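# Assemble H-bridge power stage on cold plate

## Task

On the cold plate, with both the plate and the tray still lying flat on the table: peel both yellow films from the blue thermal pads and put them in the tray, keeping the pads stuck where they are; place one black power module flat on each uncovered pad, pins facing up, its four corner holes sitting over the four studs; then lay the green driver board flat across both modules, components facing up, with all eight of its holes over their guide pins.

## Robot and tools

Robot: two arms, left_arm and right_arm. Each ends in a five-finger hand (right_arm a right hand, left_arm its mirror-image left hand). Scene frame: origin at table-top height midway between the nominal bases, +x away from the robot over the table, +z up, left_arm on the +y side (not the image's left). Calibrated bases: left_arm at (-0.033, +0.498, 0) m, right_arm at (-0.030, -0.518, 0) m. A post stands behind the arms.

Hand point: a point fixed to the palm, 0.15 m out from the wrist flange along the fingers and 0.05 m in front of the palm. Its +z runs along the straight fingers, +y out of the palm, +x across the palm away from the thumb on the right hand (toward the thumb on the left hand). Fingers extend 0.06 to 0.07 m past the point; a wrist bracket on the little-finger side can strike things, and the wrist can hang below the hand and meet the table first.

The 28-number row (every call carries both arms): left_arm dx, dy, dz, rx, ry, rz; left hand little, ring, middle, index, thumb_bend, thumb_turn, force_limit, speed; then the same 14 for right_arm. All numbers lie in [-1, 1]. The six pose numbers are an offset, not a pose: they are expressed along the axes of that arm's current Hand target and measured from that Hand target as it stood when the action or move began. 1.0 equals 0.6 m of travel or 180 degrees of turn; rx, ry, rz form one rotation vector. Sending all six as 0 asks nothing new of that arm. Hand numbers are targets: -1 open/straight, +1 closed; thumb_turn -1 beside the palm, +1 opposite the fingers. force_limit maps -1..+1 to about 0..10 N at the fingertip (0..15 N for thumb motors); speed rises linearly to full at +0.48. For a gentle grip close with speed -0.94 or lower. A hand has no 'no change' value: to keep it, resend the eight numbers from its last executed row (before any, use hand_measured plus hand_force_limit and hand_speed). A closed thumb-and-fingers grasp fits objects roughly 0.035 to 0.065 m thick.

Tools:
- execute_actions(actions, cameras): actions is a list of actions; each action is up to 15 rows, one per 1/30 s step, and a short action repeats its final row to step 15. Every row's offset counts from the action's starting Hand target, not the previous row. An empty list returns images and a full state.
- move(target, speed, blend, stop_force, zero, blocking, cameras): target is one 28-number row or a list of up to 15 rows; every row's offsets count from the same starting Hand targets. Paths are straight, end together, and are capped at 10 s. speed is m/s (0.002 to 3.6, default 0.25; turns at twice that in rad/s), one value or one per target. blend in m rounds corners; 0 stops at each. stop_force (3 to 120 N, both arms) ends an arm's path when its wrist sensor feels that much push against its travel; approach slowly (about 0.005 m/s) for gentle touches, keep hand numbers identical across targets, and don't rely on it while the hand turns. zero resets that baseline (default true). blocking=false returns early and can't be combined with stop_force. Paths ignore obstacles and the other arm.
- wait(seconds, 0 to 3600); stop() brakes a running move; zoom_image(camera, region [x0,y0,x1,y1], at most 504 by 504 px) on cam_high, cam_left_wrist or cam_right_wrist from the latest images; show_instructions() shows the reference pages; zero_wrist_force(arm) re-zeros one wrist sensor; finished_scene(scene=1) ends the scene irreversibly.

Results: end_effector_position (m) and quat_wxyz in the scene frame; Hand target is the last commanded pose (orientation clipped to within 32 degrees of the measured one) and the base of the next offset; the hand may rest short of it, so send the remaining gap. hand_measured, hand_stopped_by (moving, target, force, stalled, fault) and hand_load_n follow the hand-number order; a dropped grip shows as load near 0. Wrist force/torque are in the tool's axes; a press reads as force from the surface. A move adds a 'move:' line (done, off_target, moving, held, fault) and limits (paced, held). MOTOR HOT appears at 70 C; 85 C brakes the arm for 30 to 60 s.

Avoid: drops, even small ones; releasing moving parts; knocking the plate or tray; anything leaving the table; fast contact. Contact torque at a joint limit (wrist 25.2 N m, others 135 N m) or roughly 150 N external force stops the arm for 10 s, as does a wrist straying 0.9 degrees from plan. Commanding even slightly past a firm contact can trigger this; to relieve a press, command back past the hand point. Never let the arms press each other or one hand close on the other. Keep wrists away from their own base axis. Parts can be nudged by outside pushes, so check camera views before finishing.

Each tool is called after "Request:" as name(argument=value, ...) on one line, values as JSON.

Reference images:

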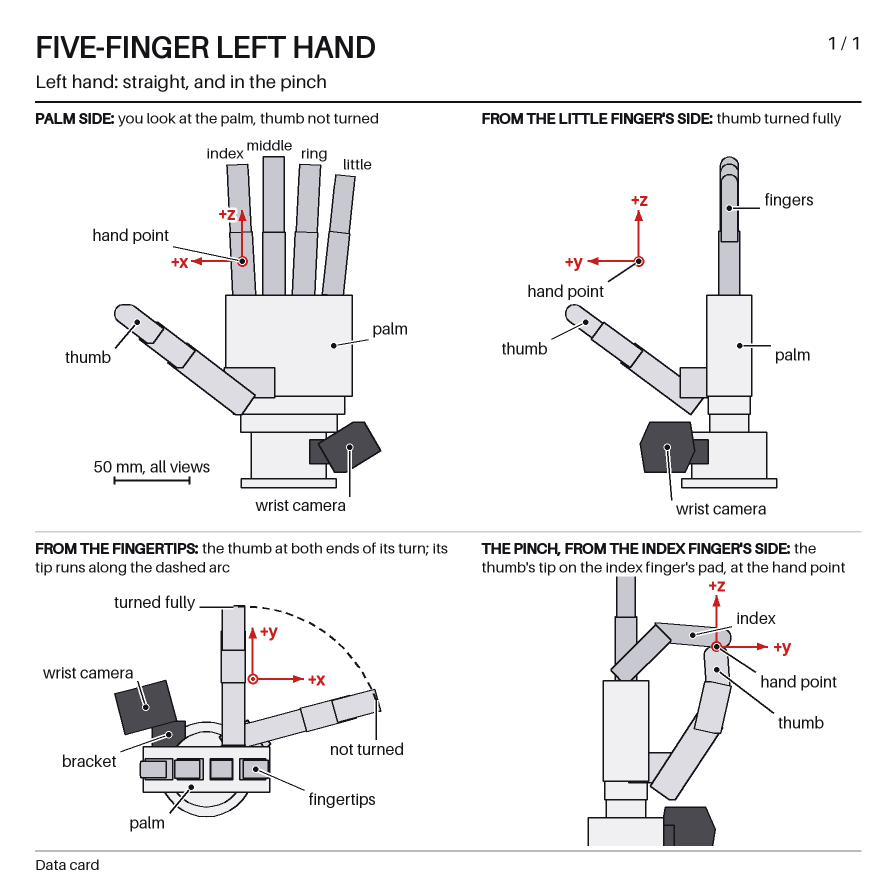

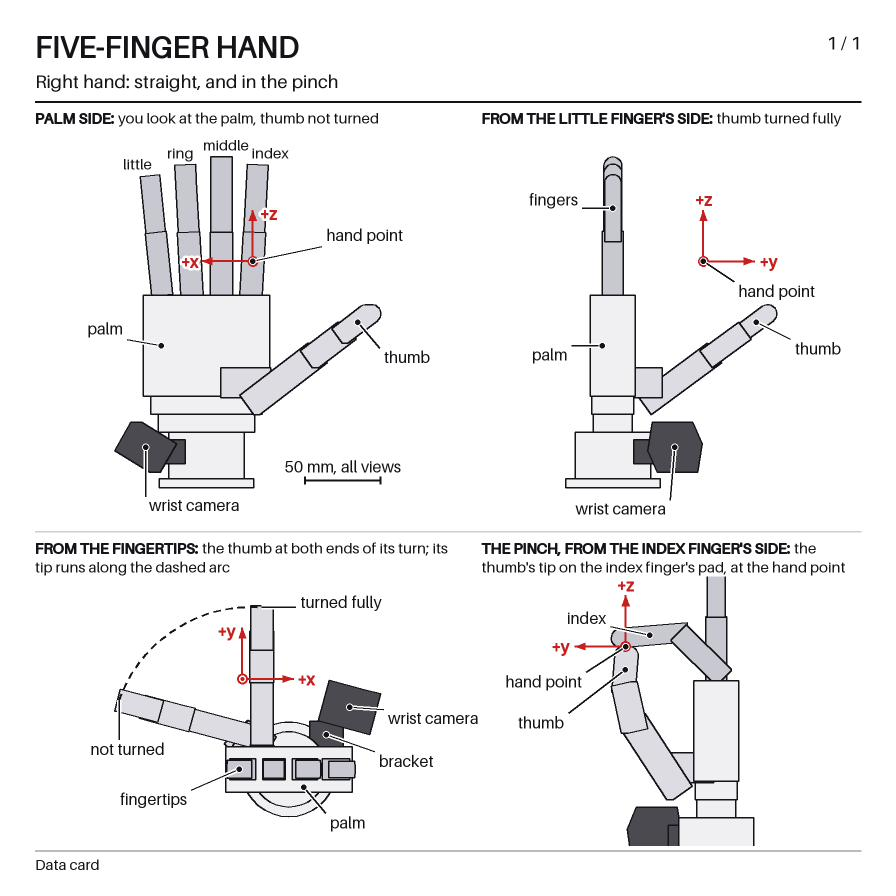

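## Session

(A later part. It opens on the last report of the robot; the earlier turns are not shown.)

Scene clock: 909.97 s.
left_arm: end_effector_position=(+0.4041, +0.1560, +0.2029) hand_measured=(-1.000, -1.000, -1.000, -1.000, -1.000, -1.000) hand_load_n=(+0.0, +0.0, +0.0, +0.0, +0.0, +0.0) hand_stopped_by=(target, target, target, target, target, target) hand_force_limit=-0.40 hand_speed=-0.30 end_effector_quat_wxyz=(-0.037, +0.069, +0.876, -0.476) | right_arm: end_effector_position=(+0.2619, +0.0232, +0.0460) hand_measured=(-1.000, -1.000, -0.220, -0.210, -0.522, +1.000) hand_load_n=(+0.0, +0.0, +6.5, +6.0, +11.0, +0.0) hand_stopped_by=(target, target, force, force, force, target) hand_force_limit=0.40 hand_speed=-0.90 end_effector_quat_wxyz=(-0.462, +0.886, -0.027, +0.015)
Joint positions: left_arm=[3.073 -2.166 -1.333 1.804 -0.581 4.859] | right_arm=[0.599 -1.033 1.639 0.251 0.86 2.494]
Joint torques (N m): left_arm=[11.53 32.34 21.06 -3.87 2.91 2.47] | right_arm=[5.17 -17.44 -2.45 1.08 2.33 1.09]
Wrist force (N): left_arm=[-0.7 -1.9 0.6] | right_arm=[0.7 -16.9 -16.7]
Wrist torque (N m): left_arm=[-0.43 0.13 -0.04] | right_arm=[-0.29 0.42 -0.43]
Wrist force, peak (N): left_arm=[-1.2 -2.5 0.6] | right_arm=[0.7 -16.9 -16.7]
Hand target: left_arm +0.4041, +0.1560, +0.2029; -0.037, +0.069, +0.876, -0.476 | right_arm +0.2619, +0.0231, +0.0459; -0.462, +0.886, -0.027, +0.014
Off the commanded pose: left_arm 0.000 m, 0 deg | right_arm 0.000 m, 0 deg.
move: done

Request:
move(target=[0,0,0,0,0,0,-1,-1,-1,-1,-1,-1,-0.4,-0.3,0,-0.0020,-0.0014,0,0,0,-1,-1,0.15,0.15,-0.5,1,0.4,-0.9], speed=0.01, cameras=["cam_right_wrist","cam_left_wrist"])

Request:
zoom_image(camera="cam_right_wrist", region=[515, 35, 555, 75])

Request:
zoom_image(camera="cam_right_wrist", region=[380, 0, 420, 40])

Scene clock: 938.43 s.
left_arm: end_effector_position=(+0.4041, +0.1560, +0.2029) hand_measured=(-1.000, -1.000, -1.000, -1.000, -1.000, -1.000) hand_load_n=(+0.0, +0.0, +0.0, +0.0, +0.0, +0.0) hand_stopped_by=(target, target, target, target, target, target) hand_force_limit=-0.40 hand_speed=-0.30 end_effector_quat_wxyz=(-0.037, +0.069, +0.876, -0.476) | right_arm: end_effector_position=(+0.2618, +0.0231, +0.0474) hand_measured=(-1.000, -1.000, -0.220, -0.210, -0.522, +1.000) hand_load_n=(+0.0, +0.0, +6.5, +7.0, +10.5, +0.0) hand_stopped_by=(target, target, force, force, force, target) hand_force_limit=0.40 hand_speed=-0.90 end_effector_quat_wxyz=(-0.462, +0.886, -0.027, +0.014)
Joint positions: left_arm=[3.073 -2.166 -1.333 1.804 -0.581 4.859] | right_arm=[0.599 -1.035 1.638 0.254 0.86 2.494]
Joint torques (N m): left_arm=[11.19 32.77 20.22 -3.82 2.81 2.3] | right_arm=[-7.89 -39.51 -24.68 -1.07 -0.26 -1.64]
Wrist force (N): left_arm=[-1.1 -2.1 0.6] | right_arm=[0.3 3.5 0.6]
Wrist torque (N m): left_arm=[-0.47 0.18 -0.06] | right_arm=[-0.01 0.08 -0.06]
Wrist force, peak (N): left_arm=[-1.1 -2.4 0.8] | right_arm=[0.3 -17.4 -17.2]
Hand target: left_arm +0.4041, +0.1560, +0.2029; -0.037, +0.069, +0.876, -0.476 | right_arm +0.2619, +0.0231, +0.0474; -0.462, +0.886, -0.027, +0.014
Off the commanded pose: left_arm 0.000 m, 0 deg | right_arm 0.000 m, 0 deg.
move: done
cam_left_wrist: T_world_to_cam=[[-0.36031, -0.47815, 0.80097, 0.05831], [-0.74497, 0.66427, 0.06143, 0.18804], [-0.56143, -0.57456, -0.59554, 0.55081]] pos_world=[0.47034, 0.21944, 0.26978]
cam_right_wrist: T_world_to_cam=[[0.23783, -0.55624, -0.79626, -0.01441], [-0.85353, -0.51097, 0.10201, 0.22866], [-0.4636, 0.65537, -0.59629, 0.25103]] pos_world=[0.31498, -0.0557, 0.11489]
Images, in order (width x height): cam_left_wrist 672x504, cam_right_wrist 672x504.

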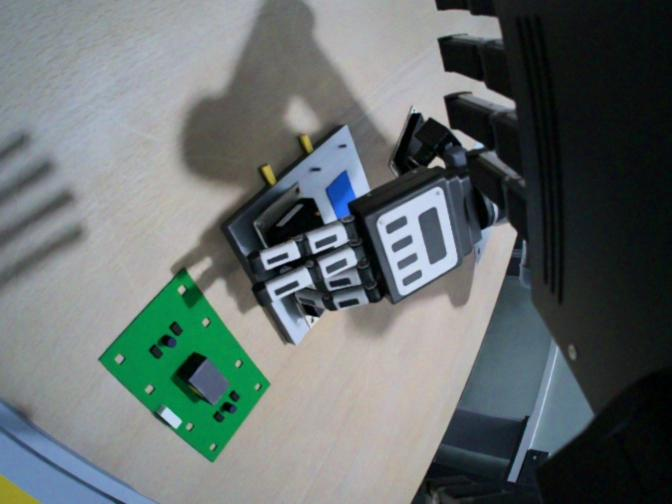

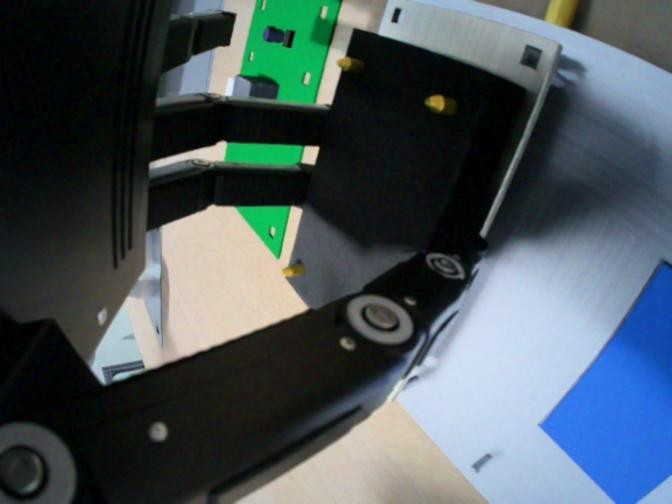

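Scaled by 12.600 from the camera's image (finer frame: 960x720).

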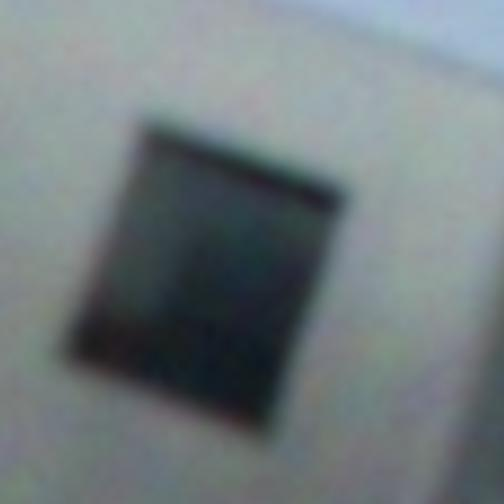

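Scaled by 12.600 from the camera's image (finer frame: 960x720).

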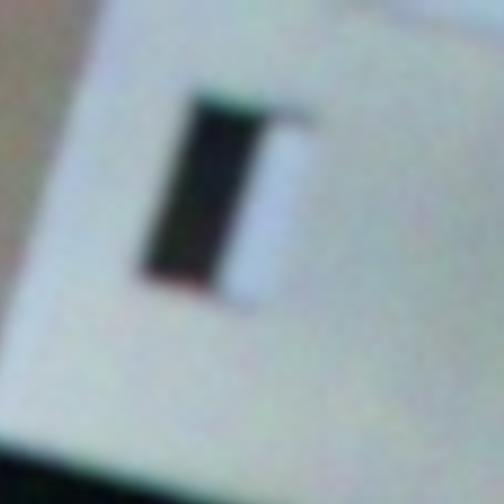

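Request:
move(target=[0,0,0,0,0,0,-1,-1,-1,-1,-1,-1,-0.4,-0.3,0,0.0005,-0.0065,0,0.0023,0.0016,-1,-1,0.15,0.15,-0.5,1,0.4,-0.9], speed=0.02)

Request:
move(target=[0,0,0,0,0,0,-1,-1,-1,-1,-1,-1,-0.4,-0.3,0,0.0164,0.0115,0,0,0,-1,-1,0.15,0.15,-0.5,1,0.4,-0.9], speed=0.006, stop_force=4, cameras=["cam_right_wrist","cam_left_wrist"])

Request:
zoom_image(camera="cam_right_wrist", region=[515, 35, 555, 75])

Scene clock: 965.63 s.
left_arm: end_effector_position=(+0.4041, +0.1560, +0.2029) hand_measured=(-1.000, -1.000, -1.000, -1.000, -1.000, -1.000) hand_load_n=(+0.0, +0.0, +0.0, +0.0, +0.0, -0.5) hand_stopped_by=(target, target, target, target, target, target) hand_force_limit=-0.40 hand_speed=-0.30 end_effector_quat_wxyz=(-0.037, +0.069, +0.876, -0.476) | right_arm: end_effector_position=(+0.2617, +0.0197, +0.0493) hand_measured=(-1.000, -1.000, -0.220, -0.210, -0.522, +1.000) hand_load_n=(+0.0, +0.0, +6.5, +7.0, +11.0, +0.0) hand_stopped_by=(target, target, force, force, force, target) hand_force_limit=0.40 hand_speed=-0.90 end_effector_quat_wxyz=(-0.462, +0.886, -0.031, +0.017)
Joint positions: left_arm=[3.073 -2.166 -1.333 1.804 -0.581 4.859] | right_arm=[0.595 -1.046 1.65 0.25 0.863 2.499]
Joint torques (N m): left_arm=[10.79 32.93 21.24 -3.87 2.69 2.17] | right_arm=[7.52 -32.23 -26.77 0.95 -1.7 -1]
Wrist force (N): left_arm=[-0.9 -2.1 0.6] | right_arm=[0.3 3.4 0.8]
Wrist torque (N m): left_arm=[-0.47 0.15 -0.05] | right_arm=[-0.05 0.05 -0.06]
Wrist force, peak (N): left_arm=[-1.1 -2.5 0.7] | right_arm=[0.4 3.7 0.7]
Hand target: left_arm +0.4041, +0.1560, +0.2029; -0.037, +0.069, +0.876, -0.476 | right_arm +0.2616, +0.0197, +0.0494; -0.462, +0.886, -0.031, +0.017
Off the commanded pose: left_arm 0.000 m, 0 deg | right_arm 0.000 m, 0 deg.
move: done

Scene clock: 967.10 s.
left_arm: end_effector_position=(+0.4041, +0.1560, +0.2029) hand_measured=(-1.000, -1.000, -1.000, -1.000, -1.000, -1.000) hand_load_n=(+0.0, +0.0, -0.5, +0.0, +0.0, +0.0) hand_stopped_by=(target, target, target, target, target, target) hand_force_limit=-0.40 hand_speed=-0.30 end_effector_quat_wxyz=(-0.037, +0.069, +0.876, -0.476) | right_arm: end_effector_position=(+0.2617, +0.0198, +0.0468) hand_measured=(-1.000, -1.000, -0.220, -0.210, -0.522, +1.000) hand_load_n=(+0.0, +0.0, +7.0, +7.0, +10.5, +0.0) hand_stopped_by=(target, target, force, force, force, target) hand_force_limit=0.40 hand_speed=-0.90 end_effector_quat_wxyz=(-0.462, +0.886, -0.031, +0.017)
Joint positions: left_arm=[3.073 -2.166 -1.333 1.804 -0.581 4.859] | right_arm=[0.595 -1.042 1.652 0.245 0.863 2.499]
Joint torques (N m): left_arm=[9.65 32.31 20.67 -3.71 2.82 2.11] | right_arm=[6.99 -42.17 -23.85 3.55 0.81 -0.84]
Wrist force (N): left_arm=[-0.8 -1.8 0.7] | right_arm=[0.0 1.4 -0.7]
Wrist torque (N m): left_arm=[-0.44 0.15 -0.05] | right_arm=[-0.03 0.14 -0.10]
Wrist force, peak (N): left_arm=[-1.0 -2.3 0.7] | right_arm=[-0.4 -4.5 -5.0]
Hand target: left_arm +0.4041, +0.1560, +0.2029; -0.037, +0.069, +0.876, -0.476 | right_arm +0.2617, +0.0198, +0.0468; -0.462, +0.886, -0.031, +0.017 (not the last commanded pose)
Off the commanded pose: left_arm 0.000 m, 0 deg | right_arm 0.010 m, 0 deg.
move: contact (right_arm)
cam_left_wrist: T_world_to_cam=[[-0.36031, -0.47815, 0.80097, 0.05831], [-0.74497, 0.66427, 0.06143, 0.18804], [-0.56143, -0.57456, -0.59554, 0.55081]] pos_world=[0.47034, 0.21944, 0.26978]
cam_right_wrist: T_world_to_cam=[[0.23312, -0.55818, -0.7963, -0.01534], [-0.85801, -0.50346, 0.10172, 0.22789], [-0.45768, 0.65952, -0.59629, 0.2512]] pos_world=[0.31407, -0.0595, 0.11439]
Images, in order (width x height): cam_left_wrist 672x504, cam_right_wrist 672x504.

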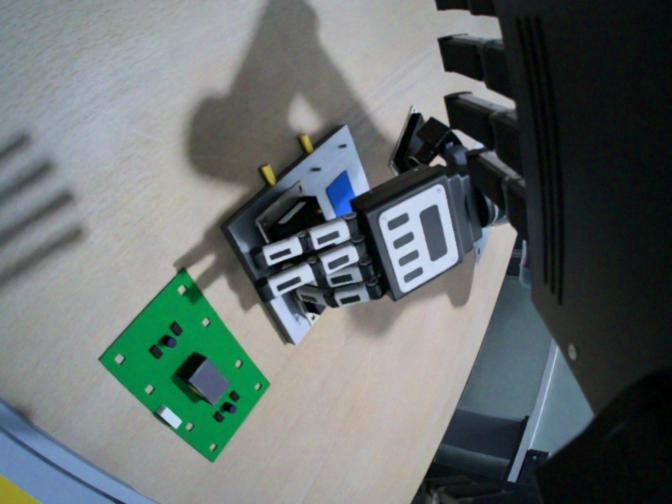

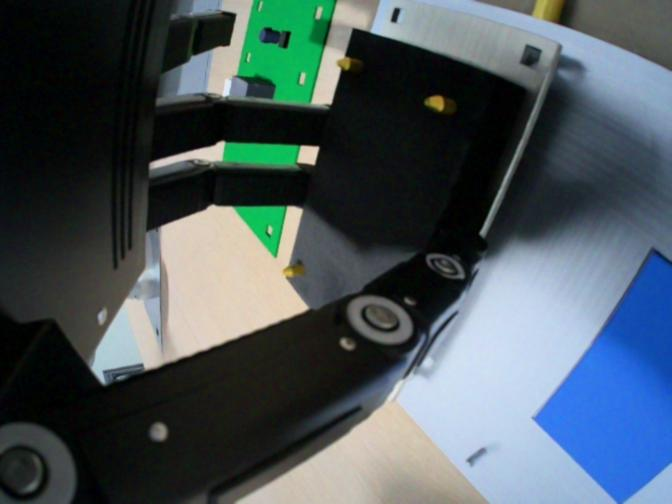

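Scaled by 12.600 from the camera's image (finer frame: 960x720).

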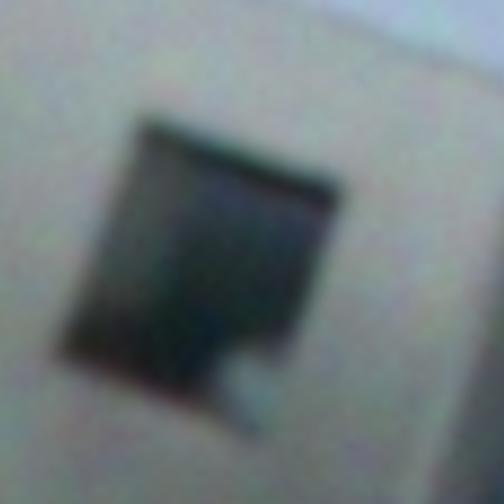

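Request:
move(target=[0,0,0,0,0,0,-1,-1,-1,-1,-1,-1,-0.4,-0.3,-0.0029,-0.0025,-0.0037,0,0,0,-1,-1,0.15,0.15,-0.5,1,0.4,-0.9], speed=0.02)

Request:
move(target=[0,0,0,0,0,0,-1,-1,-1,-1,-1,-1,-0.4,-0.3,0,0.0161,0.0113,0,0,0,-1,-1,0.15,0.15,-0.5,1,0.4,-0.9], speed=0.006, stop_force=4, cameras=["cam_right_wrist"])

Request:
zoom_image(camera="cam_right_wrist", region=[515, 35, 555, 75])

Scene clock: 998.27 s.
left_arm: end_effector_position=(+0.4041, +0.1560, +0.2029) hand_measured=(-1.000, -1.000, -1.000, -1.000, -1.000, -1.000) hand_load_n=(+0.0, -0.5, +0.0, +0.0, +0.0, -0.5) hand_stopped_by=(target, target, target, target, target, target) hand_force_limit=-0.40 hand_speed=-0.30 end_effector_quat_wxyz=(-0.037, +0.069, +0.876, -0.476) | right_arm: end_effector_position=(+0.2598, +0.0189, +0.0493) hand_measured=(-1.000, -1.000, -0.220, -0.210, -0.522, +1.000) hand_load_n=(+0.0, +0.0, +6.5, +7.0, +10.5, +0.0) hand_stopped_by=(target, target, force, force, force, target) hand_force_limit=0.40 hand_speed=-0.90 end_effector_quat_wxyz=(-0.462, +0.886, -0.031, +0.016)
Joint positions: left_arm=[3.073 -2.166 -1.333 1.804 -0.581 4.859] | right_arm=[0.595 -1.05 1.656 0.248 0.863 2.5]
Joint torques (N m): left_arm=[10.37 33.26 20.73 -3.76 2.73 2.14] | right_arm=[5.53 -30.8 -24.76 0.73 0.55 1]
Wrist force (N): left_arm=[-1.0 -2.0 0.4] | right_arm=[0.5 3.5 0.8]
Wrist torque (N m): left_arm=[-0.44 0.17 -0.05] | right_arm=[-0.03 0.04 -0.05]
Wrist force, peak (N): left_arm=[-1.2 -2.5 0.7] | right_arm=[0.5 3.5 0.8]
Hand target: left_arm +0.4041, +0.1560, +0.2029; -0.037, +0.069, +0.876, -0.476 | right_arm +0.2599, +0.0189, +0.0493; -0.462, +0.886, -0.031, +0.017
Off the commanded pose: left_arm 0.000 m, 0 deg | right_arm 0.000 m, 0 deg.
move: done

Scene clock: 999.90 s.
left_arm: end_effector_position=(+0.4041, +0.1560, +0.2029) hand_measured=(-1.000, -1.000, -1.000, -1.000, -1.000, -1.000) hand_load_n=(+0.0, +0.0, +0.0, +0.0, +0.0, +0.0) hand_stopped_by=(target, target, target, target, target, target) hand_force_limit=-0.40 hand_speed=-0.30 end_effector_quat_wxyz=(-0.037, +0.069, +0.876, -0.476) | right_arm: end_effector_position=(+0.2598, +0.0189, +0.0460) hand_measured=(-1.000, -1.000, -0.220, -0.210, -0.522, +1.000) hand_load_n=(+0.0, +0.0, +7.0, +7.0, +10.5, +0.0) hand_stopped_by=(target, target, force, force, force, target) hand_force_limit=0.40 hand_speed=-0.90 end_effector_quat_wxyz=(-0.462, +0.886, -0.031, +0.016)
Joint positions: left_arm=[3.073 -2.166 -1.333 1.804 -0.581 4.859] | right_arm=[0.595 -1.045 1.659 0.24 0.863 2.5]
Joint torques (N m): left_arm=[10.67 33.53 21.18 -3.59 2.86 2.05] | right_arm=[1.4 -42.88 -24.76 3.23 0.02 -0.68]
Wrist force (N): left_arm=[-0.9 -2.0 0.6] | right_arm=[0.1 1.8 0.3]
Wrist torque (N m): left_arm=[-0.45 0.15 -0.05] | right_arm=[-0.07 0.09 -0.13]
Wrist force, peak (N): left_arm=[-1.0 -2.5 0.5] | right_arm=[-0.4 -3.9 -3.6]
Hand target: left_arm +0.4041, +0.1560, +0.2029; -0.037, +0.069, +0.876, -0.476 | right_arm +0.2598, +0.0189, +0.0460; -0.462, +0.886, -0.031, +0.017 (not the last commanded pose)
Off the commanded pose: left_arm 0.000 m, 0 deg | right_arm 0.008 m, 0 deg.
move: contact (right_arm)
cam_right_wrist: T_world_to_cam=[[0.23312, -0.55818, -0.7963, -0.01609], [-0.85801, -0.50346, 0.10172, 0.22603], [-0.45768, 0.65952, -0.59629, 0.25037]] pos_world=[0.31227, -0.0603, 0.11349]

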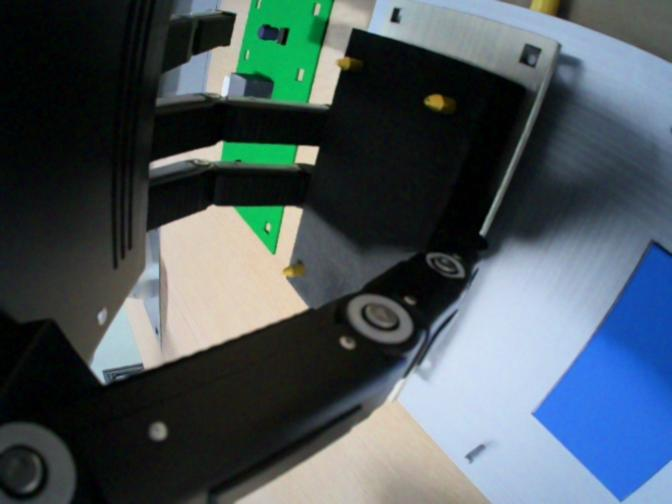

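Scaled by 12.600 from the camera's image (finer frame: 960x720).

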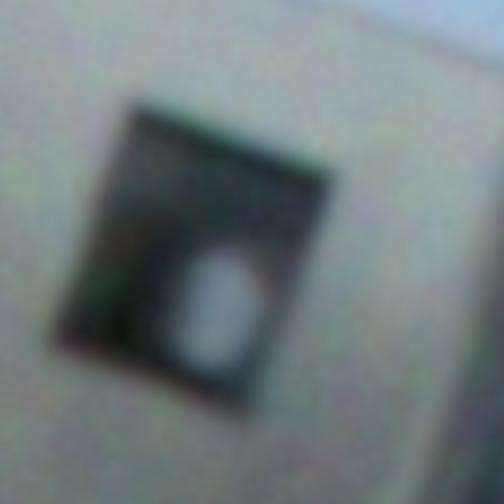

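Request:
move(target=[0,0,0,0,0,0,-1,-1,-1,-1,-1,-1,-0.4,-0.3,0,0.0008,0.0006,0,0,0,-1,-1,0.15,0.15,-0.5,1,0.4,-0.9], speed=0.005, cameras=["cam_left_wrist","cam_right_wrist"])

Request:
zoom_image(camera="cam_left_wrist", region=[290, 300, 330, 340])

Request:
zoom_image(camera="cam_left_wrist", region=[280, 170, 320, 210])

Request:
zoom_image(camera="cam_right_wrist", region=[380, 0, 420, 40])

Scene clock: 1010.07 s.
left_arm: end_effector_position=(+0.4041, +0.1560, +0.2029) hand_measured=(-1.000, -1.000, -1.000, -1.000, -1.000, -1.000) hand_load_n=(+0.0, +0.0, +0.0, +0.0, +0.0, -0.5) hand_stopped_by=(target, target, target, target, target, target) hand_force_limit=-0.40 hand_speed=-0.30 end_effector_quat_wxyz=(-0.037, +0.069, +0.876, -0.476) | right_arm: end_effector_position=(+0.2599, +0.0190, +0.0454) hand_measured=(-1.000, -1.000, -0.220, -0.210, -0.522, +1.000) hand_load_n=(+0.0, +0.0, +6.5, +6.5, +11.0, +0.0) hand_stopped_by=(target, target, force, force, force, target) hand_force_limit=0.40 hand_speed=-0.90 end_effector_quat_wxyz=(-0.462, +0.886, -0.031, +0.017)
Joint positions: left_arm=[3.073 -2.166 -1.333 1.804 -0.581 4.859] | right_arm=[0.595 -1.044 1.659 0.239 0.863 2.5]
Joint torques (N m): left_arm=[8.41 33.77 20.38 -3.75 2.6 2.12] | right_arm=[6.63 -23.92 -5.49 1.03 0.95 0.42]
Wrist force (N): left_arm=[-0.8 -2.0 0.5] | right_arm=[-0.4 -9.5 -8.1]
Wrist torque (N m): left_arm=[-0.45 0.13 -0.05] | right_arm=[-0.25 0.21 -0.32]
Wrist force, peak (N): left_arm=[-1.2 -2.4 0.6] | right_arm=[-0.6 -9.6 -8.8]
Hand target: left_arm +0.4041, +0.1560, +0.2029; -0.037, +0.069, +0.876, -0.476 | right_arm +0.2599, +0.0190, +0.0454; -0.462, +0.886, -0.031, +0.017
Off the commanded pose: left_arm 0.000 m, 0 deg | right_arm 0.000 m, 0 deg.
move: done
cam_left_wrist: T_world_to_cam=[[-0.36031, -0.47815, 0.80097, 0.05831], [-0.74497, 0.66427, 0.06143, 0.18804], [-0.56143, -0.57456, -0.59554, 0.55081]] pos_world=[0.47034, 0.21944, 0.26978]
cam_right_wrist: T_world_to_cam=[[0.23324, -0.55807, -0.79634, -0.01662], [-0.85804, -0.50346, 0.10151, 0.22621], [-0.45757, 0.65961, -0.59628, 0.25002]] pos_world=[0.31237, -0.0603, 0.11289]

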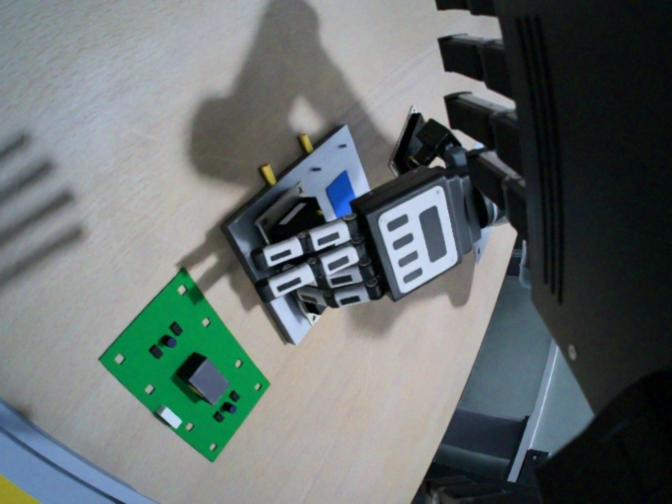

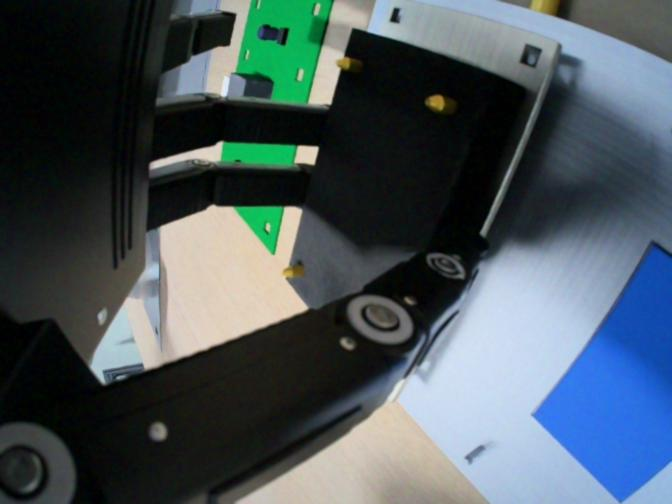

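Scaled by 12.600 from the camera's image (finer frame: 960x720).

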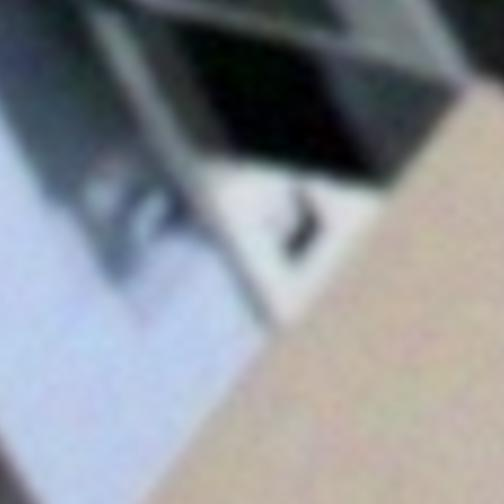

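Scaled by 12.600 from the camera's image (finer frame: 960x720).

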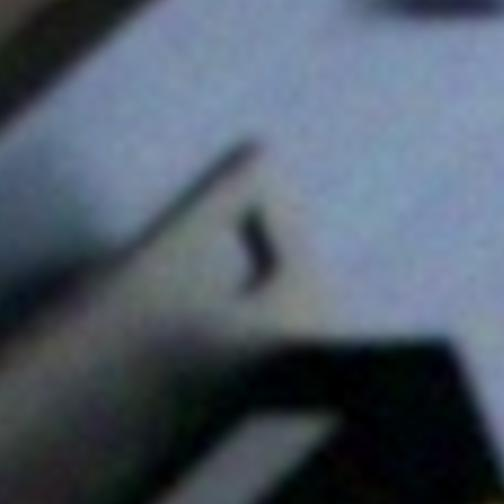

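Scaled by 12.600 from the camera's image (finer frame: 960x720).

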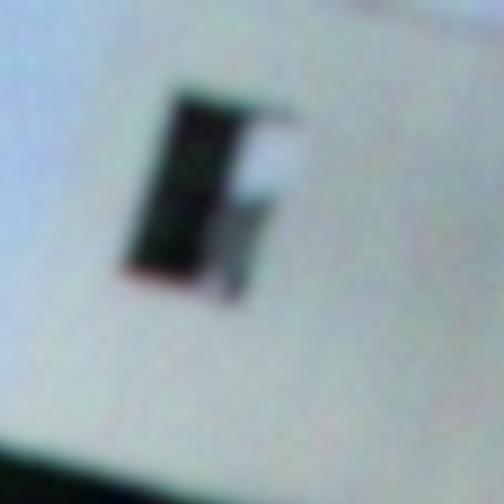

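Request:
move(target=[0,0,0,0,0,0,-1,-1,-1,-1,-1,-1,-0.4,-0.3,-0.00105,-0.0017,-0.00045,0,0,0,-1,-1,0.15,0.15,-0.5,1,0.4,-0.9], speed=0.01)

Request:
move(target=[0,0,0,0,0,0,-1,-1,-1,-1,-1,-1,-0.4,-0.3,0,0.0121,0.0085,0,0,0,-1,-1,0.15,0.15,-0.5,1,0.4,-0.9], speed=0.006, stop_force=6, cameras=["cam_right_wrist","cam_left_wrist"])

Request:
zoom_image(camera="cam_right_wrist", region=[515, 35, 555, 75])

Request:
zoom_image(camera="cam_left_wrist", region=[290, 300, 330, 340])

Scene clock: 1030.40 s.
left_arm: end_effector_position=(+0.4041, +0.1560, +0.2029) hand_measured=(-1.000, -1.000, -1.000, -1.000, -1.000, -1.000) hand_load_n=(+0.0, +0.0, +0.0, +0.0, +0.0, +0.0) hand_stopped_by=(target, target, target, target, target, target) hand_force_limit=-0.40 hand_speed=-0.30 end_effector_quat_wxyz=(-0.037, +0.069, +0.876, -0.476) | right_arm: end_effector_position=(+0.2592, +0.0194, +0.0463) hand_measured=(-1.000, -1.000, -0.220, -0.210, -0.522, +1.000) hand_load_n=(+0.0, +0.0, +6.5, +7.0, +10.5, +0.0) hand_stopped_by=(target, target, force, force, force, target) hand_force_limit=0.40 hand_speed=-0.90 end_effector_quat_wxyz=(-0.462, +0.886, -0.031, +0.016)
Joint positions: left_arm=[3.073 -2.166 -1.333 1.804 -0.581 4.859] | right_arm=[0.597 -1.046 1.659 0.24 0.864 2.501]
Joint torques (N m): left_arm=[8.49 34.14 20.58 -3.75 2.57 1.9] | right_arm=[-5.73 -42.37 -25.21 0.96 -2.08 -0.86]
Wrist force (N): left_arm=[-1.0 -2.0 0.4] | right_arm=[0.7 3.4 1.0]
Wrist torque (N m): left_arm=[-0.45 0.17 -0.06] | right_arm=[-0.05 0.00 -0.05]
Wrist force, peak (N): left_arm=[-0.9 -2.6 0.4] | right_arm=[0.0 -10.6 -9.0]
Hand target: left_arm +0.4041, +0.1560, +0.2029; -0.037, +0.069, +0.876, -0.476 | right_arm +0.2592, +0.0194, +0.0464; -0.462, +0.886, -0.031, +0.017
Off the commanded pose: left_arm 0.000 m, 0 deg | right_arm 0.000 m, 0 deg.
move: done

Scene clock: 1032.73 s.
left_arm: end_effector_position=(+0.4041, +0.1560, +0.2029) hand_measured=(-1.000, -1.000, -1.000, -1.000, -1.000, -1.000) hand_load_n=(+0.0, +0.0, -0.5, -0.5, -0.5, +0.0) hand_stopped_by=(target, target, target, target, target, target) hand_force_limit=-0.40 hand_speed=-0.30 end_effector_quat_wxyz=(-0.037, +0.069, +0.876, -0.476) | right_arm: end_effector_position=(+0.2593, +0.0194, +0.0387) hand_measured=(-1.000, -1.000, -0.220, -0.210, -0.522, +1.000) hand_load_n=(-0.5, +0.0, +6.5, +7.0, +10.5, +0.0) hand_stopped_by=(target, target, force, force, force, target) hand_force_limit=0.40 hand_speed=-0.90 end_effector_quat_wxyz=(-0.462, +0.886, -0.031, +0.017)
Joint positions: left_arm=[3.073 -2.166 -1.333 1.804 -0.581 4.859] | right_arm=[0.597 -1.035 1.665 0.223 0.864 2.501]
Joint torques (N m): left_arm=[9.13 33.11 20.04 -3.88 2.49 2.04] | right_arm=[-6.26 -41.13 -25.17 3.3 -1.13 -1.13]
Wrist force (N): left_arm=[-0.9 -2.2 0.7] | right_arm=[0.4 0.3 -1.7]
Wrist torque (N m): left_arm=[-0.48 0.15 -0.04] | right_arm=[-0.09 0.07 -0.12]
Wrist force, peak (N): left_arm=[-0.9 -2.4 0.6] | right_arm=[-0.8 -5.7 -5.8]
Hand target: left_arm +0.4041, +0.1560, +0.2029; -0.037, +0.069, +0.876, -0.476 | right_arm +0.2593, +0.0194, +0.0387; -0.462, +0.886, -0.031, +0.017 (not the last commanded pose)
Off the commanded pose: left_arm 0.000 m, 0 deg | right_arm 0.001 m, 0 deg.
move: contact (right_arm)
cam_left_wrist: T_world_to_cam=[[-0.36031, -0.47815, 0.80097, 0.05831], [-0.74497, 0.66427, 0.06143, 0.18804], [-0.56143, -0.57456, -0.59554, 0.55081]] pos_world=[0.47034, 0.21944, 0.26978]
cam_right_wrist: T_world_to_cam=[[0.23314, -0.55817, -0.7963, -0.02149], [-0.85801, -0.50347, 0.1017, 0.22651], [-0.45768, 0.65952, -0.59629, 0.24541]] pos_world=[0.31167, -0.0598, 0.10619]
Images, in order (width x height): cam_left_wrist 672x504, cam_right_wrist 672x504.

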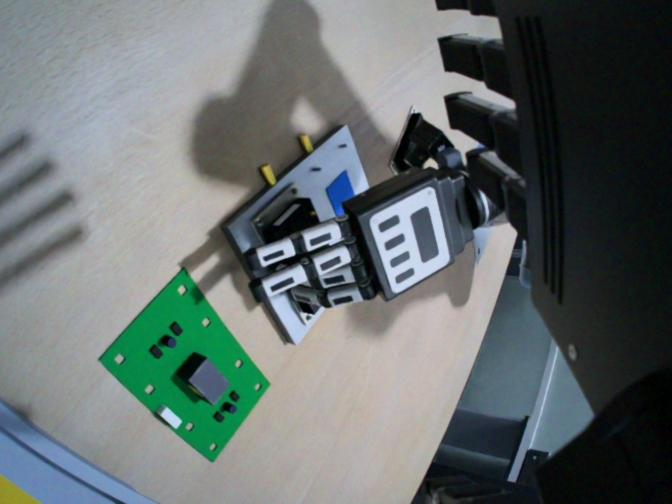

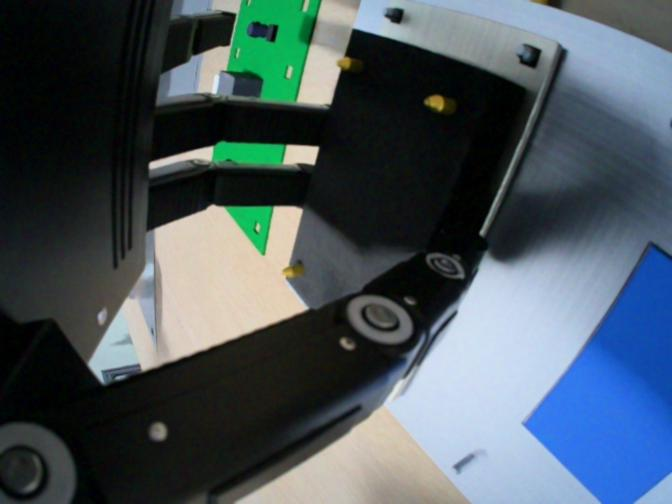

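Scaled by 12.600 from the camera's image (finer frame: 960x720).

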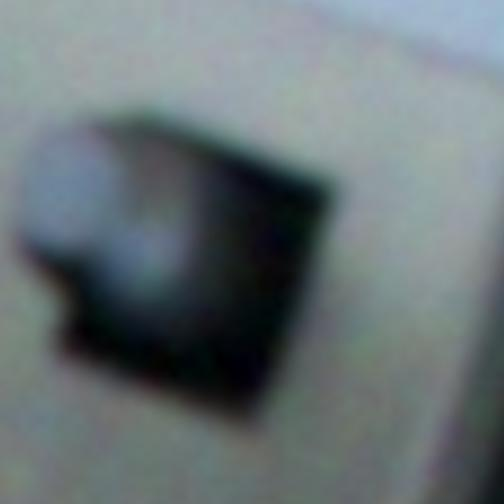

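Scaled by 12.600 from the camera's image (finer frame: 960x720).

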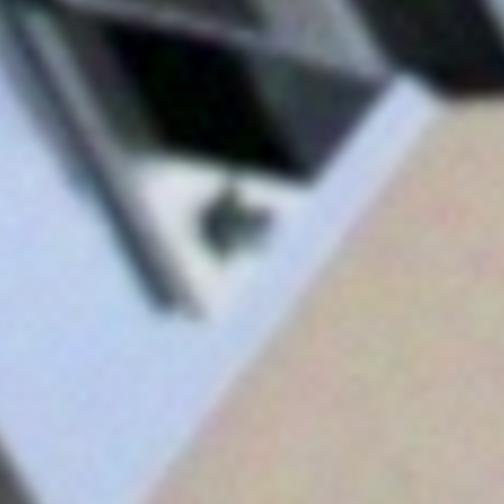

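Request:
move(target=[0,0,0,0,0,0,-1,-1,-1,-1,-1,-1,-0.4,-0.3,0,0.0015,0.001,0,0,0,-1,-1,0.15,0.15,-0.5,1,0.4,-0.9], speed=0.004, stop_force=10)

Scene clock: 1044.47 s.
left_arm: end_effector_position=(+0.4041, +0.1560, +0.2029) hand_measured=(-1.000, -1.000, -1.000, -1.000, -1.000, -1.000) hand_load_n=(+0.0, +0.5, +0.0, +0.0, +0.0, +0.0) hand_stopped_by=(target, target, target, target, target, target) hand_force_limit=-0.40 hand_speed=-0.30 end_effector_quat_wxyz=(-0.037, +0.069, +0.876, -0.476) | right_arm: end_effector_position=(+0.2594, +0.0194, +0.0384) hand_measured=(-1.000, -1.000, -0.220, -0.210, -0.522, +1.000) hand_load_n=(+0.0, +0.0, +6.5, +6.0, +10.5, +0.0) hand_stopped_by=(target, target, force, force, force, target) hand_force_limit=0.40 hand_speed=-0.90 end_effector_quat_wxyz=(-0.462, +0.886, -0.031, +0.017)
Joint positions: left_arm=[3.073 -2.166 -1.333 1.804 -0.581 4.859] | right_arm=[0.597 -1.035 1.665 0.222 0.864 2.501]
Joint torques (N m): left_arm=[8.86 34.07 20.16 -3.8 2.42 1.9] | right_arm=[-5.75 -38.24 -21.44 3.14 0.95 -1.59]
Wrist force (N): left_arm=[-1.0 -2.2 0.6] | right_arm=[-0.8 -6.8 -8.2]
Wrist torque (N m): left_arm=[-0.47 0.17 -0.05] | right_arm=[-0.20 0.25 -0.26]
Wrist force, peak (N): left_arm=[-0.9 -2.5 0.8] | right_arm=[-0.9 -9.7 -10.3]
Hand target: left_arm +0.4041, +0.1560, +0.2029; -0.037, +0.069, +0.876, -0.476 | right_arm +0.2594, +0.0194, +0.0384; -0.462, +0.886, -0.031, +0.017 (not the last commanded pose)
Off the commanded pose: left_arm 0.000 m, 0 deg | right_arm 0.001 m, 0 deg.
move: contact (right_arm)

Request:
move(target=[0,0,0,0,0,0,-1,-1,-1,-1,-1,-1,-0.4,-0.3,0,-0.0003,-0.0002,0,0,0,-1,-1,-0.28,-0.28,-0.6,1,0.4,-0.9], speed=0.01)

Request:
move(target=[0,0,0,0,0,0,-1,-1,-1,-1,-1,-1,-0.4,-0.3,0,0,0,0,0,0,-1,-1,-0.5,-0.5,-0.85,1,0.4,-0.5], speed=0.01, cameras=["cam_right_wrist","cam_left_wrist"])

Scene clock: 1054.53 s.
left_arm: end_effector_position=(+0.4041, +0.1560, +0.2029) hand_measured=(-1.000, -1.000, -1.000, -1.000, -1.000, -1.000) hand_load_n=(+0.0, -0.5, +0.0, +0.0, +0.0, +0.0) hand_stopped_by=(target, target, target, target, target, target) hand_force_limit=-0.40 hand_speed=-0.30 end_effector_quat_wxyz=(-0.037, +0.069, +0.876, -0.476) | right_arm: end_effector_position=(+0.2594, +0.0194, +0.0386) hand_measured=(-1.000, -1.000, -0.280, -0.280, -0.600, +1.000) hand_load_n=(+0.0, +0.0, +0.0, +0.0, +0.0, +0.0) hand_stopped_by=(target, target, target, target, target, target) hand_force_limit=0.40 hand_speed=-0.90 end_effector_quat_wxyz=(-0.462, +0.886, -0.031, +0.017)
Joint positions: left_arm=[3.073 -2.166 -1.333 1.804 -0.581 4.859] | right_arm=[0.597 -1.035 1.665 0.223 0.864 2.501]
Joint torques (N m): left_arm=[8.33 34.38 21.15 -3.82 2.35 1.87] | right_arm=[6.42 -43.83 -25.24 -0.62 -2.16 0.01]
Wrist force (N): left_arm=[-0.9 -2.0 0.3] | right_arm=[0.5 -0.7 -1.1]
Wrist torque (N m): left_arm=[-0.43 0.15 -0.05] | right_arm=[-0.34 0.06 -0.14]
Wrist force, peak (N): left_arm=[-1.0 -2.6 0.9] | right_arm=[-0.8 -7.1 -8.2]
Hand target: left_arm +0.4041, +0.1560, +0.2029; -0.037, +0.069, +0.876, -0.476 | right_arm +0.2594, +0.0194, +0.0386; -0.462, +0.886, -0.031, +0.017
Off the commanded pose: left_arm 0.000 m, 0 deg | right_arm 0.000 m, 0 deg.
move: done

Scene clock: 1055.17 s.
left_arm: end_effector_position=(+0.4041, +0.1560, +0.2029) hand_measured=(-1.000, -1.000, -1.000, -1.000, -1.000, -1.000) hand_load_n=(-0.5, +0.0, +0.0, +0.0, +0.0, +0.0) hand_stopped_by=(target, target, target, target, target, target) hand_force_limit=-0.40 hand_speed=-0.30 end_effector_quat_wxyz=(-0.037, +0.069, +0.876, -0.476) | right_arm: end_effector_position=(+0.2594, +0.0194, +0.0387) hand_measured=(-1.000, -1.000, -0.500, -0.500, -0.850, +1.000) hand_load_n=(+0.0, +0.0, +0.0, +0.0, +0.0, +0.0) hand_stopped_by=(target, target, target, target, target, target) hand_force_limit=0.40 hand_speed=-0.50 end_effector_quat_wxyz=(-0.462, +0.886, -0.031, +0.017)
Joint positions: left_arm=[3.073 -2.166 -1.333 1.804 -0.581 4.859] | right_arm=[0.597 -1.035 1.665 0.223 0.864 2.501]
Joint torques (N m): left_arm=[7.21 33.69 20.8 -3.8 2.32 1.84] | right_arm=[7.98 -41.99 -20.32 -1.25 -2.33 0.14]
Wrist force (N): left_arm=[-0.8 -1.9 0.7] | right_arm=[0.8 -0.7 -1.2]
Wrist torque (N m): left_arm=[-0.43 0.14 -0.05] | right_arm=[-0.32 0.01 -0.11]
Wrist force, peak (N): left_arm=[-1.2 -2.2 0.8] | right_arm=[0.8 -0.7 -1.2]
Hand target: left_arm +0.4041, +0.1560, +0.2029; -0.037, +0.069, +0.876, -0.476 | right_arm +0.2594, +0.0194, +0.0386; -0.462, +0.886, -0.031, +0.017
Off the commanded pose: left_arm 0.000 m, 0 deg | right_arm 0.000 m, 0 deg.
move: done
cam_left_wrist: T_world_to_cam=[[-0.36031, -0.47815, 0.80097, 0.05831], [-0.74497, 0.66427, 0.06143, 0.18804], [-0.56143, -0.57456, -0.59554, 0.55081]] pos_world=[0.47034, 0.21944, 0.26978]
cam_right_wrist: T_world_to_cam=[[0.23344, -0.55798, -0.79634, -0.02159], [-0.85803, -0.50352, 0.10129, 0.22664], [-0.45749, 0.65964, -0.5963, 0.2454]] pos_world=[0.31177, -0.0598, 0.10619]
Images, in order (width x height): cam_left_wrist 672x504, cam_right_wrist 672x504.

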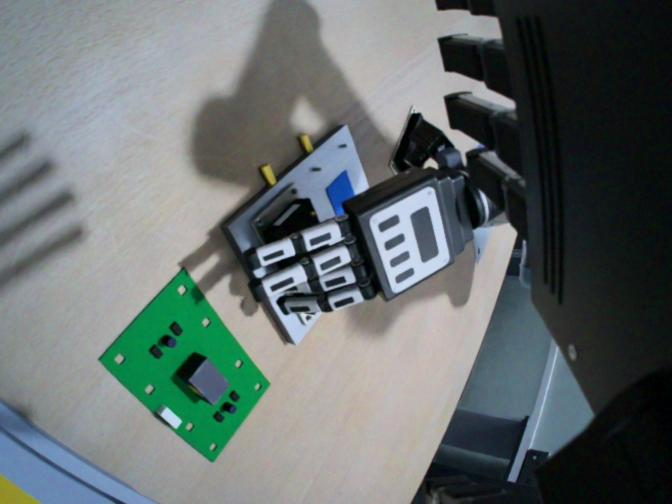

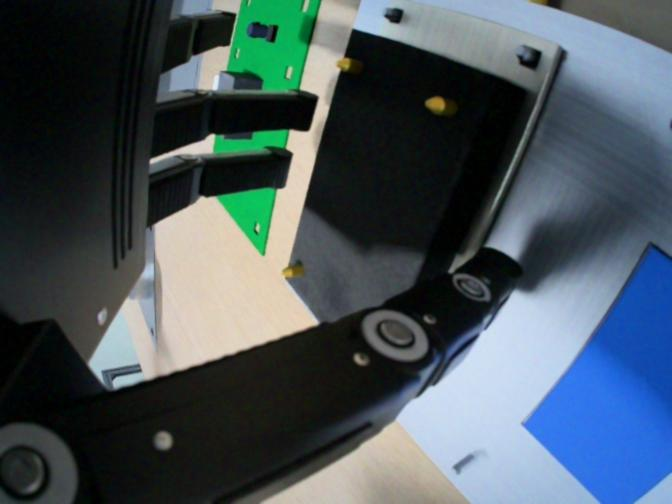

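Request:
move(target=[[0,0,0,0,0,0,-1,-1,-1,-1,-1,-1,-0.4,-0.3,0,-0.1111,-0.0779,0,0,0,-1,-1,-0.5,-0.5,-0.85,1,0.4,-0.5],[0,0,0,0,0,0,-1,-1,-1,-1,-1,-1,-0.4,-0.3,-0.036,0.15,-0.451,0,0.3199,0.2242,-1,-1,-0.5,-0.5,-0.85,1,0.4,-0.5]], speed=[0.05,0.15], blend=[0.01,0], cameras=["all"])

Request:
zoom_image(camera="cam_high", region=[325, 180, 425, 260])

Request:
zoom_image(camera="cam_left_wrist", region=[200, 100, 400, 350])

Request:
zoom_image(camera="cam_right_wrist", region=[270, 0, 670, 400])

Scene clock: 1082.93 s.
left_arm: end_effector_position=(+0.4041, +0.1560, +0.2029) hand_measured=(-1.000, -1.000, -1.000, -1.000, -1.000, -1.000) hand_load_n=(+0.0, +0.0, -0.5, +0.0, +0.0, -0.5) hand_stopped_by=(target, target, target, target, target, target) hand_force_limit=-0.40 hand_speed=-0.30 end_effector_quat_wxyz=(-0.037, +0.069, +0.876, -0.476) | right_arm: end_effector_position=(+0.2186, -0.2518, +0.1198) hand_measured=(-1.000, -1.000, -0.500, -0.500, -0.850, +1.000) hand_load_n=(+0.0, +0.0, +0.0, +0.0, +0.0, +0.5) hand_stopped_by=(target, target, target, target, target, target) hand_force_limit=0.40 hand_speed=-0.50 end_effector_quat_wxyz=(-0.369, +0.707, -0.536, +0.279)
Joint positions: left_arm=[3.073 -2.166 -1.333 1.804 -0.581 4.859] | right_arm=[0.444 -1.881 2.339 0.158 1.7 3.234]
Joint torques (N m): left_arm=[8.05 34.37 20.18 -3.79 2.3 1.89] | right_arm=[6.24 -0.37 -27.37 -2.02 0.47 -0.46]
Wrist force (N): left_arm=[-1.0 -1.9 0.4] | right_arm=[0.6 -0.5 -1.8]
Wrist torque (N m): left_arm=[-0.43 0.16 -0.06] | right_arm=[-0.20 0.06 0.01]
Wrist force, peak (N): left_arm=[-0.8 -2.7 0.8] | right_arm=[1.3 -0.1 -2.2]
Hand target: left_arm +0.4041, +0.1560, +0.2029; -0.037, +0.069, +0.876, -0.476 | right_arm +0.2187, -0.2518, +0.1198; -0.369, +0.707, -0.536, +0.279
Off the commanded pose: left_arm 0.000 m, 0 deg | right_arm 0.000 m, 0 deg.
move: done
cam_left_wrist: T_world_to_cam=[[-0.36031, -0.47815, 0.80097, 0.05831], [-0.74497, 0.66427, 0.06143, 0.18804], [-0.56143, -0.57456, -0.59554, 0.55081]] pos_world=[0.47034, 0.21944, 0.26978]
cam_right_wrist: T_world_to_cam=[[-0.44721, -0.40607, -0.79694, 0.08834], [-0.76307, 0.63803, 0.10311, 0.3134], [0.4666, 0.65424, -0.5952, 0.2505]] pos_world=[0.16177, -0.32798, 0.18719]

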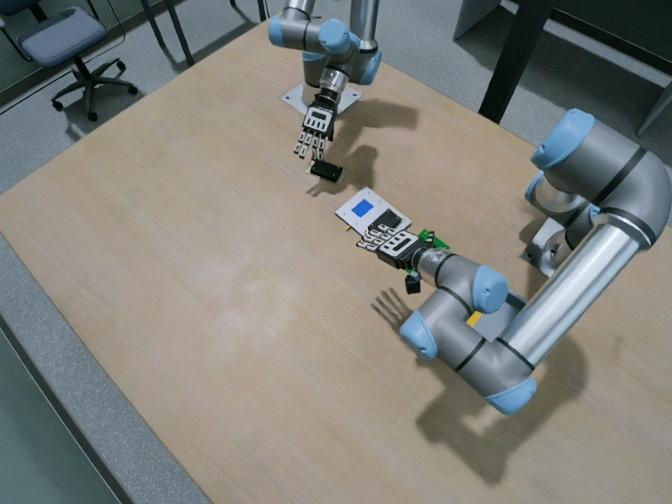

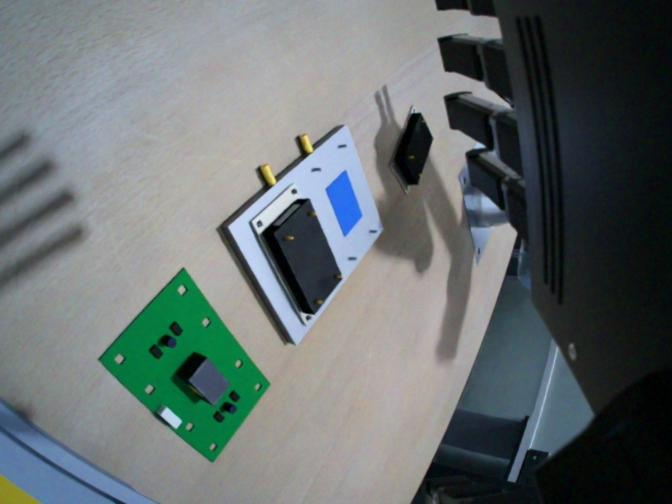

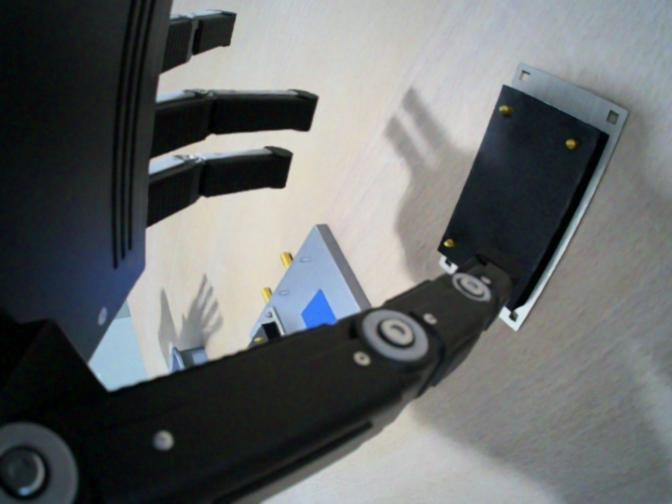

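Scaled by 5.040 from the camera's image (finer frame: 960x720).

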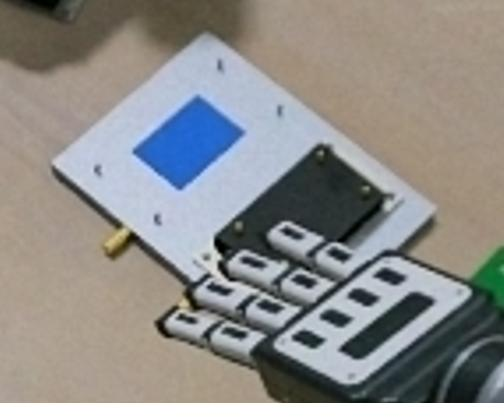

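Scaled by 2.016 from the camera's image (finer frame: 960x720).

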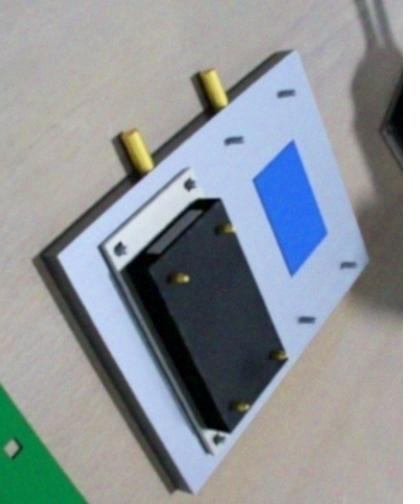

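Scaled by 1.260 from the camera's image (finer frame: 960x720).

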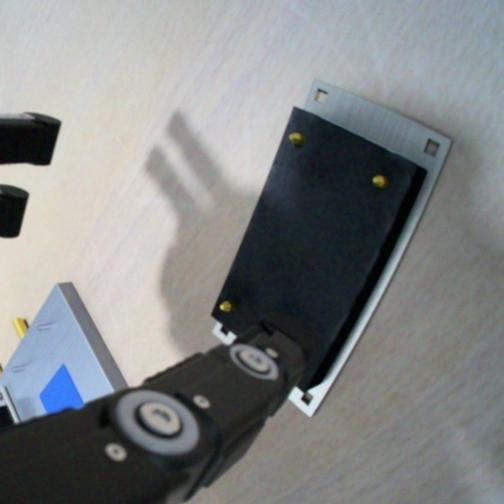

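Request:
move(target=[0,0,0,0,0,0,-1,-1,-1,-1,-1,-1,-0.4,-0.3,-0.0037,0.1235,0.0988,0,0,0,-1,-1,-0.5,-0.5,-0.85,1,0.4,-0.5], speed=0.05, stop_force=5, cameras=["cam_right_wrist"])

Request:
zoom_image(camera="cam_right_wrist", region=[200, 20, 600, 420])

Scene clock: 1100.20 s.
left_arm: end_effector_position=(+0.4041, +0.1560, +0.2029) hand_measured=(-1.000, -1.000, -1.000, -1.000, -1.000, -1.000) hand_load_n=(+0.0, +0.0, +0.0, +0.0, +0.0, -0.5) hand_stopped_by=(target, target, target, target, target, target) hand_force_limit=-0.40 hand_speed=-0.30 end_effector_quat_wxyz=(-0.037, +0.069, +0.876, -0.476) | right_arm: end_effector_position=(+0.2240, -0.2479, +0.0251) hand_measured=(-1.000, -1.000, -0.500, -0.500, -0.850, +1.000) hand_load_n=(+0.0, +0.0, +0.0, +0.0, +0.0, +0.0) hand_stopped_by=(target, target, target, target, target, target) hand_force_limit=0.40 hand_speed=-0.50 end_effector_quat_wxyz=(-0.369, +0.707, -0.536, +0.279)
Joint positions: left_arm=[3.073 -2.166 -1.333 1.804 -0.581 4.859] | right_arm=[0.452 -1.661 2.481 -0.204 1.707 3.239]
Joint torques (N m): left_arm=[7.7 34.34 20.83 -3.95 2.21 1.91] | right_arm=[2.66 -8.32 -22.83 -1.33 0.41 0.82]
Wrist force (N): left_arm=[-0.9 -2.2 0.4] | right_arm=[0.9 -0.5 -1.3]
Wrist torque (N m): left_arm=[-0.48 0.16 -0.06] | right_arm=[-0.17 0.02 -0.11]
Wrist force, peak (N): left_arm=[-1.3 -2.4 0.7] | right_arm=[0.9 -1.0 -1.9]
Hand target: left_arm +0.4041, +0.1560, +0.2029; -0.037, +0.069, +0.876, -0.476 | right_arm +0.2240, -0.2479, +0.0251; -0.369, +0.707, -0.536, +0.279
Off the commanded pose: left_arm 0.000 m, 0 deg | right_arm 0.000 m, 0 deg.
move: done
cam_right_wrist: T_world_to_cam=[[-0.44713, -0.40609, -0.79697, 0.01681], [-0.76307, 0.63805, 0.103, 0.32474], [0.46668, 0.65421, -0.59517, 0.18909]] pos_world=[0.16707, -0.32408, 0.09249]

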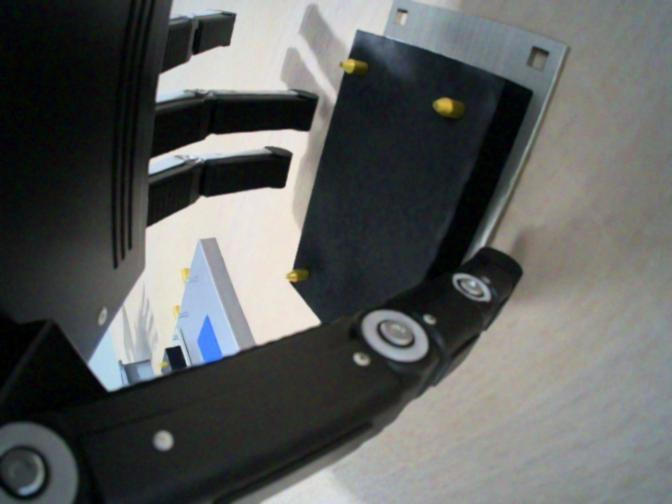

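Scaled by 1.260 from the camera's image (finer frame: 960x720).

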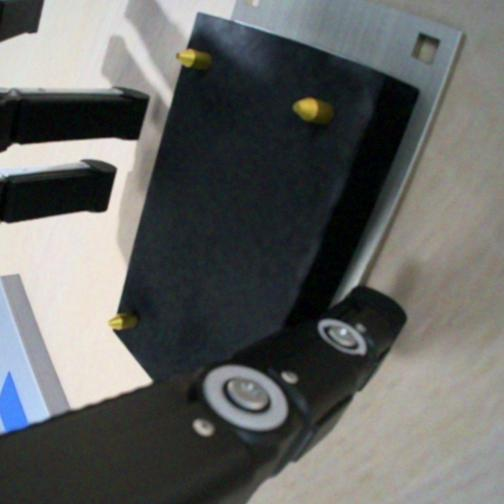

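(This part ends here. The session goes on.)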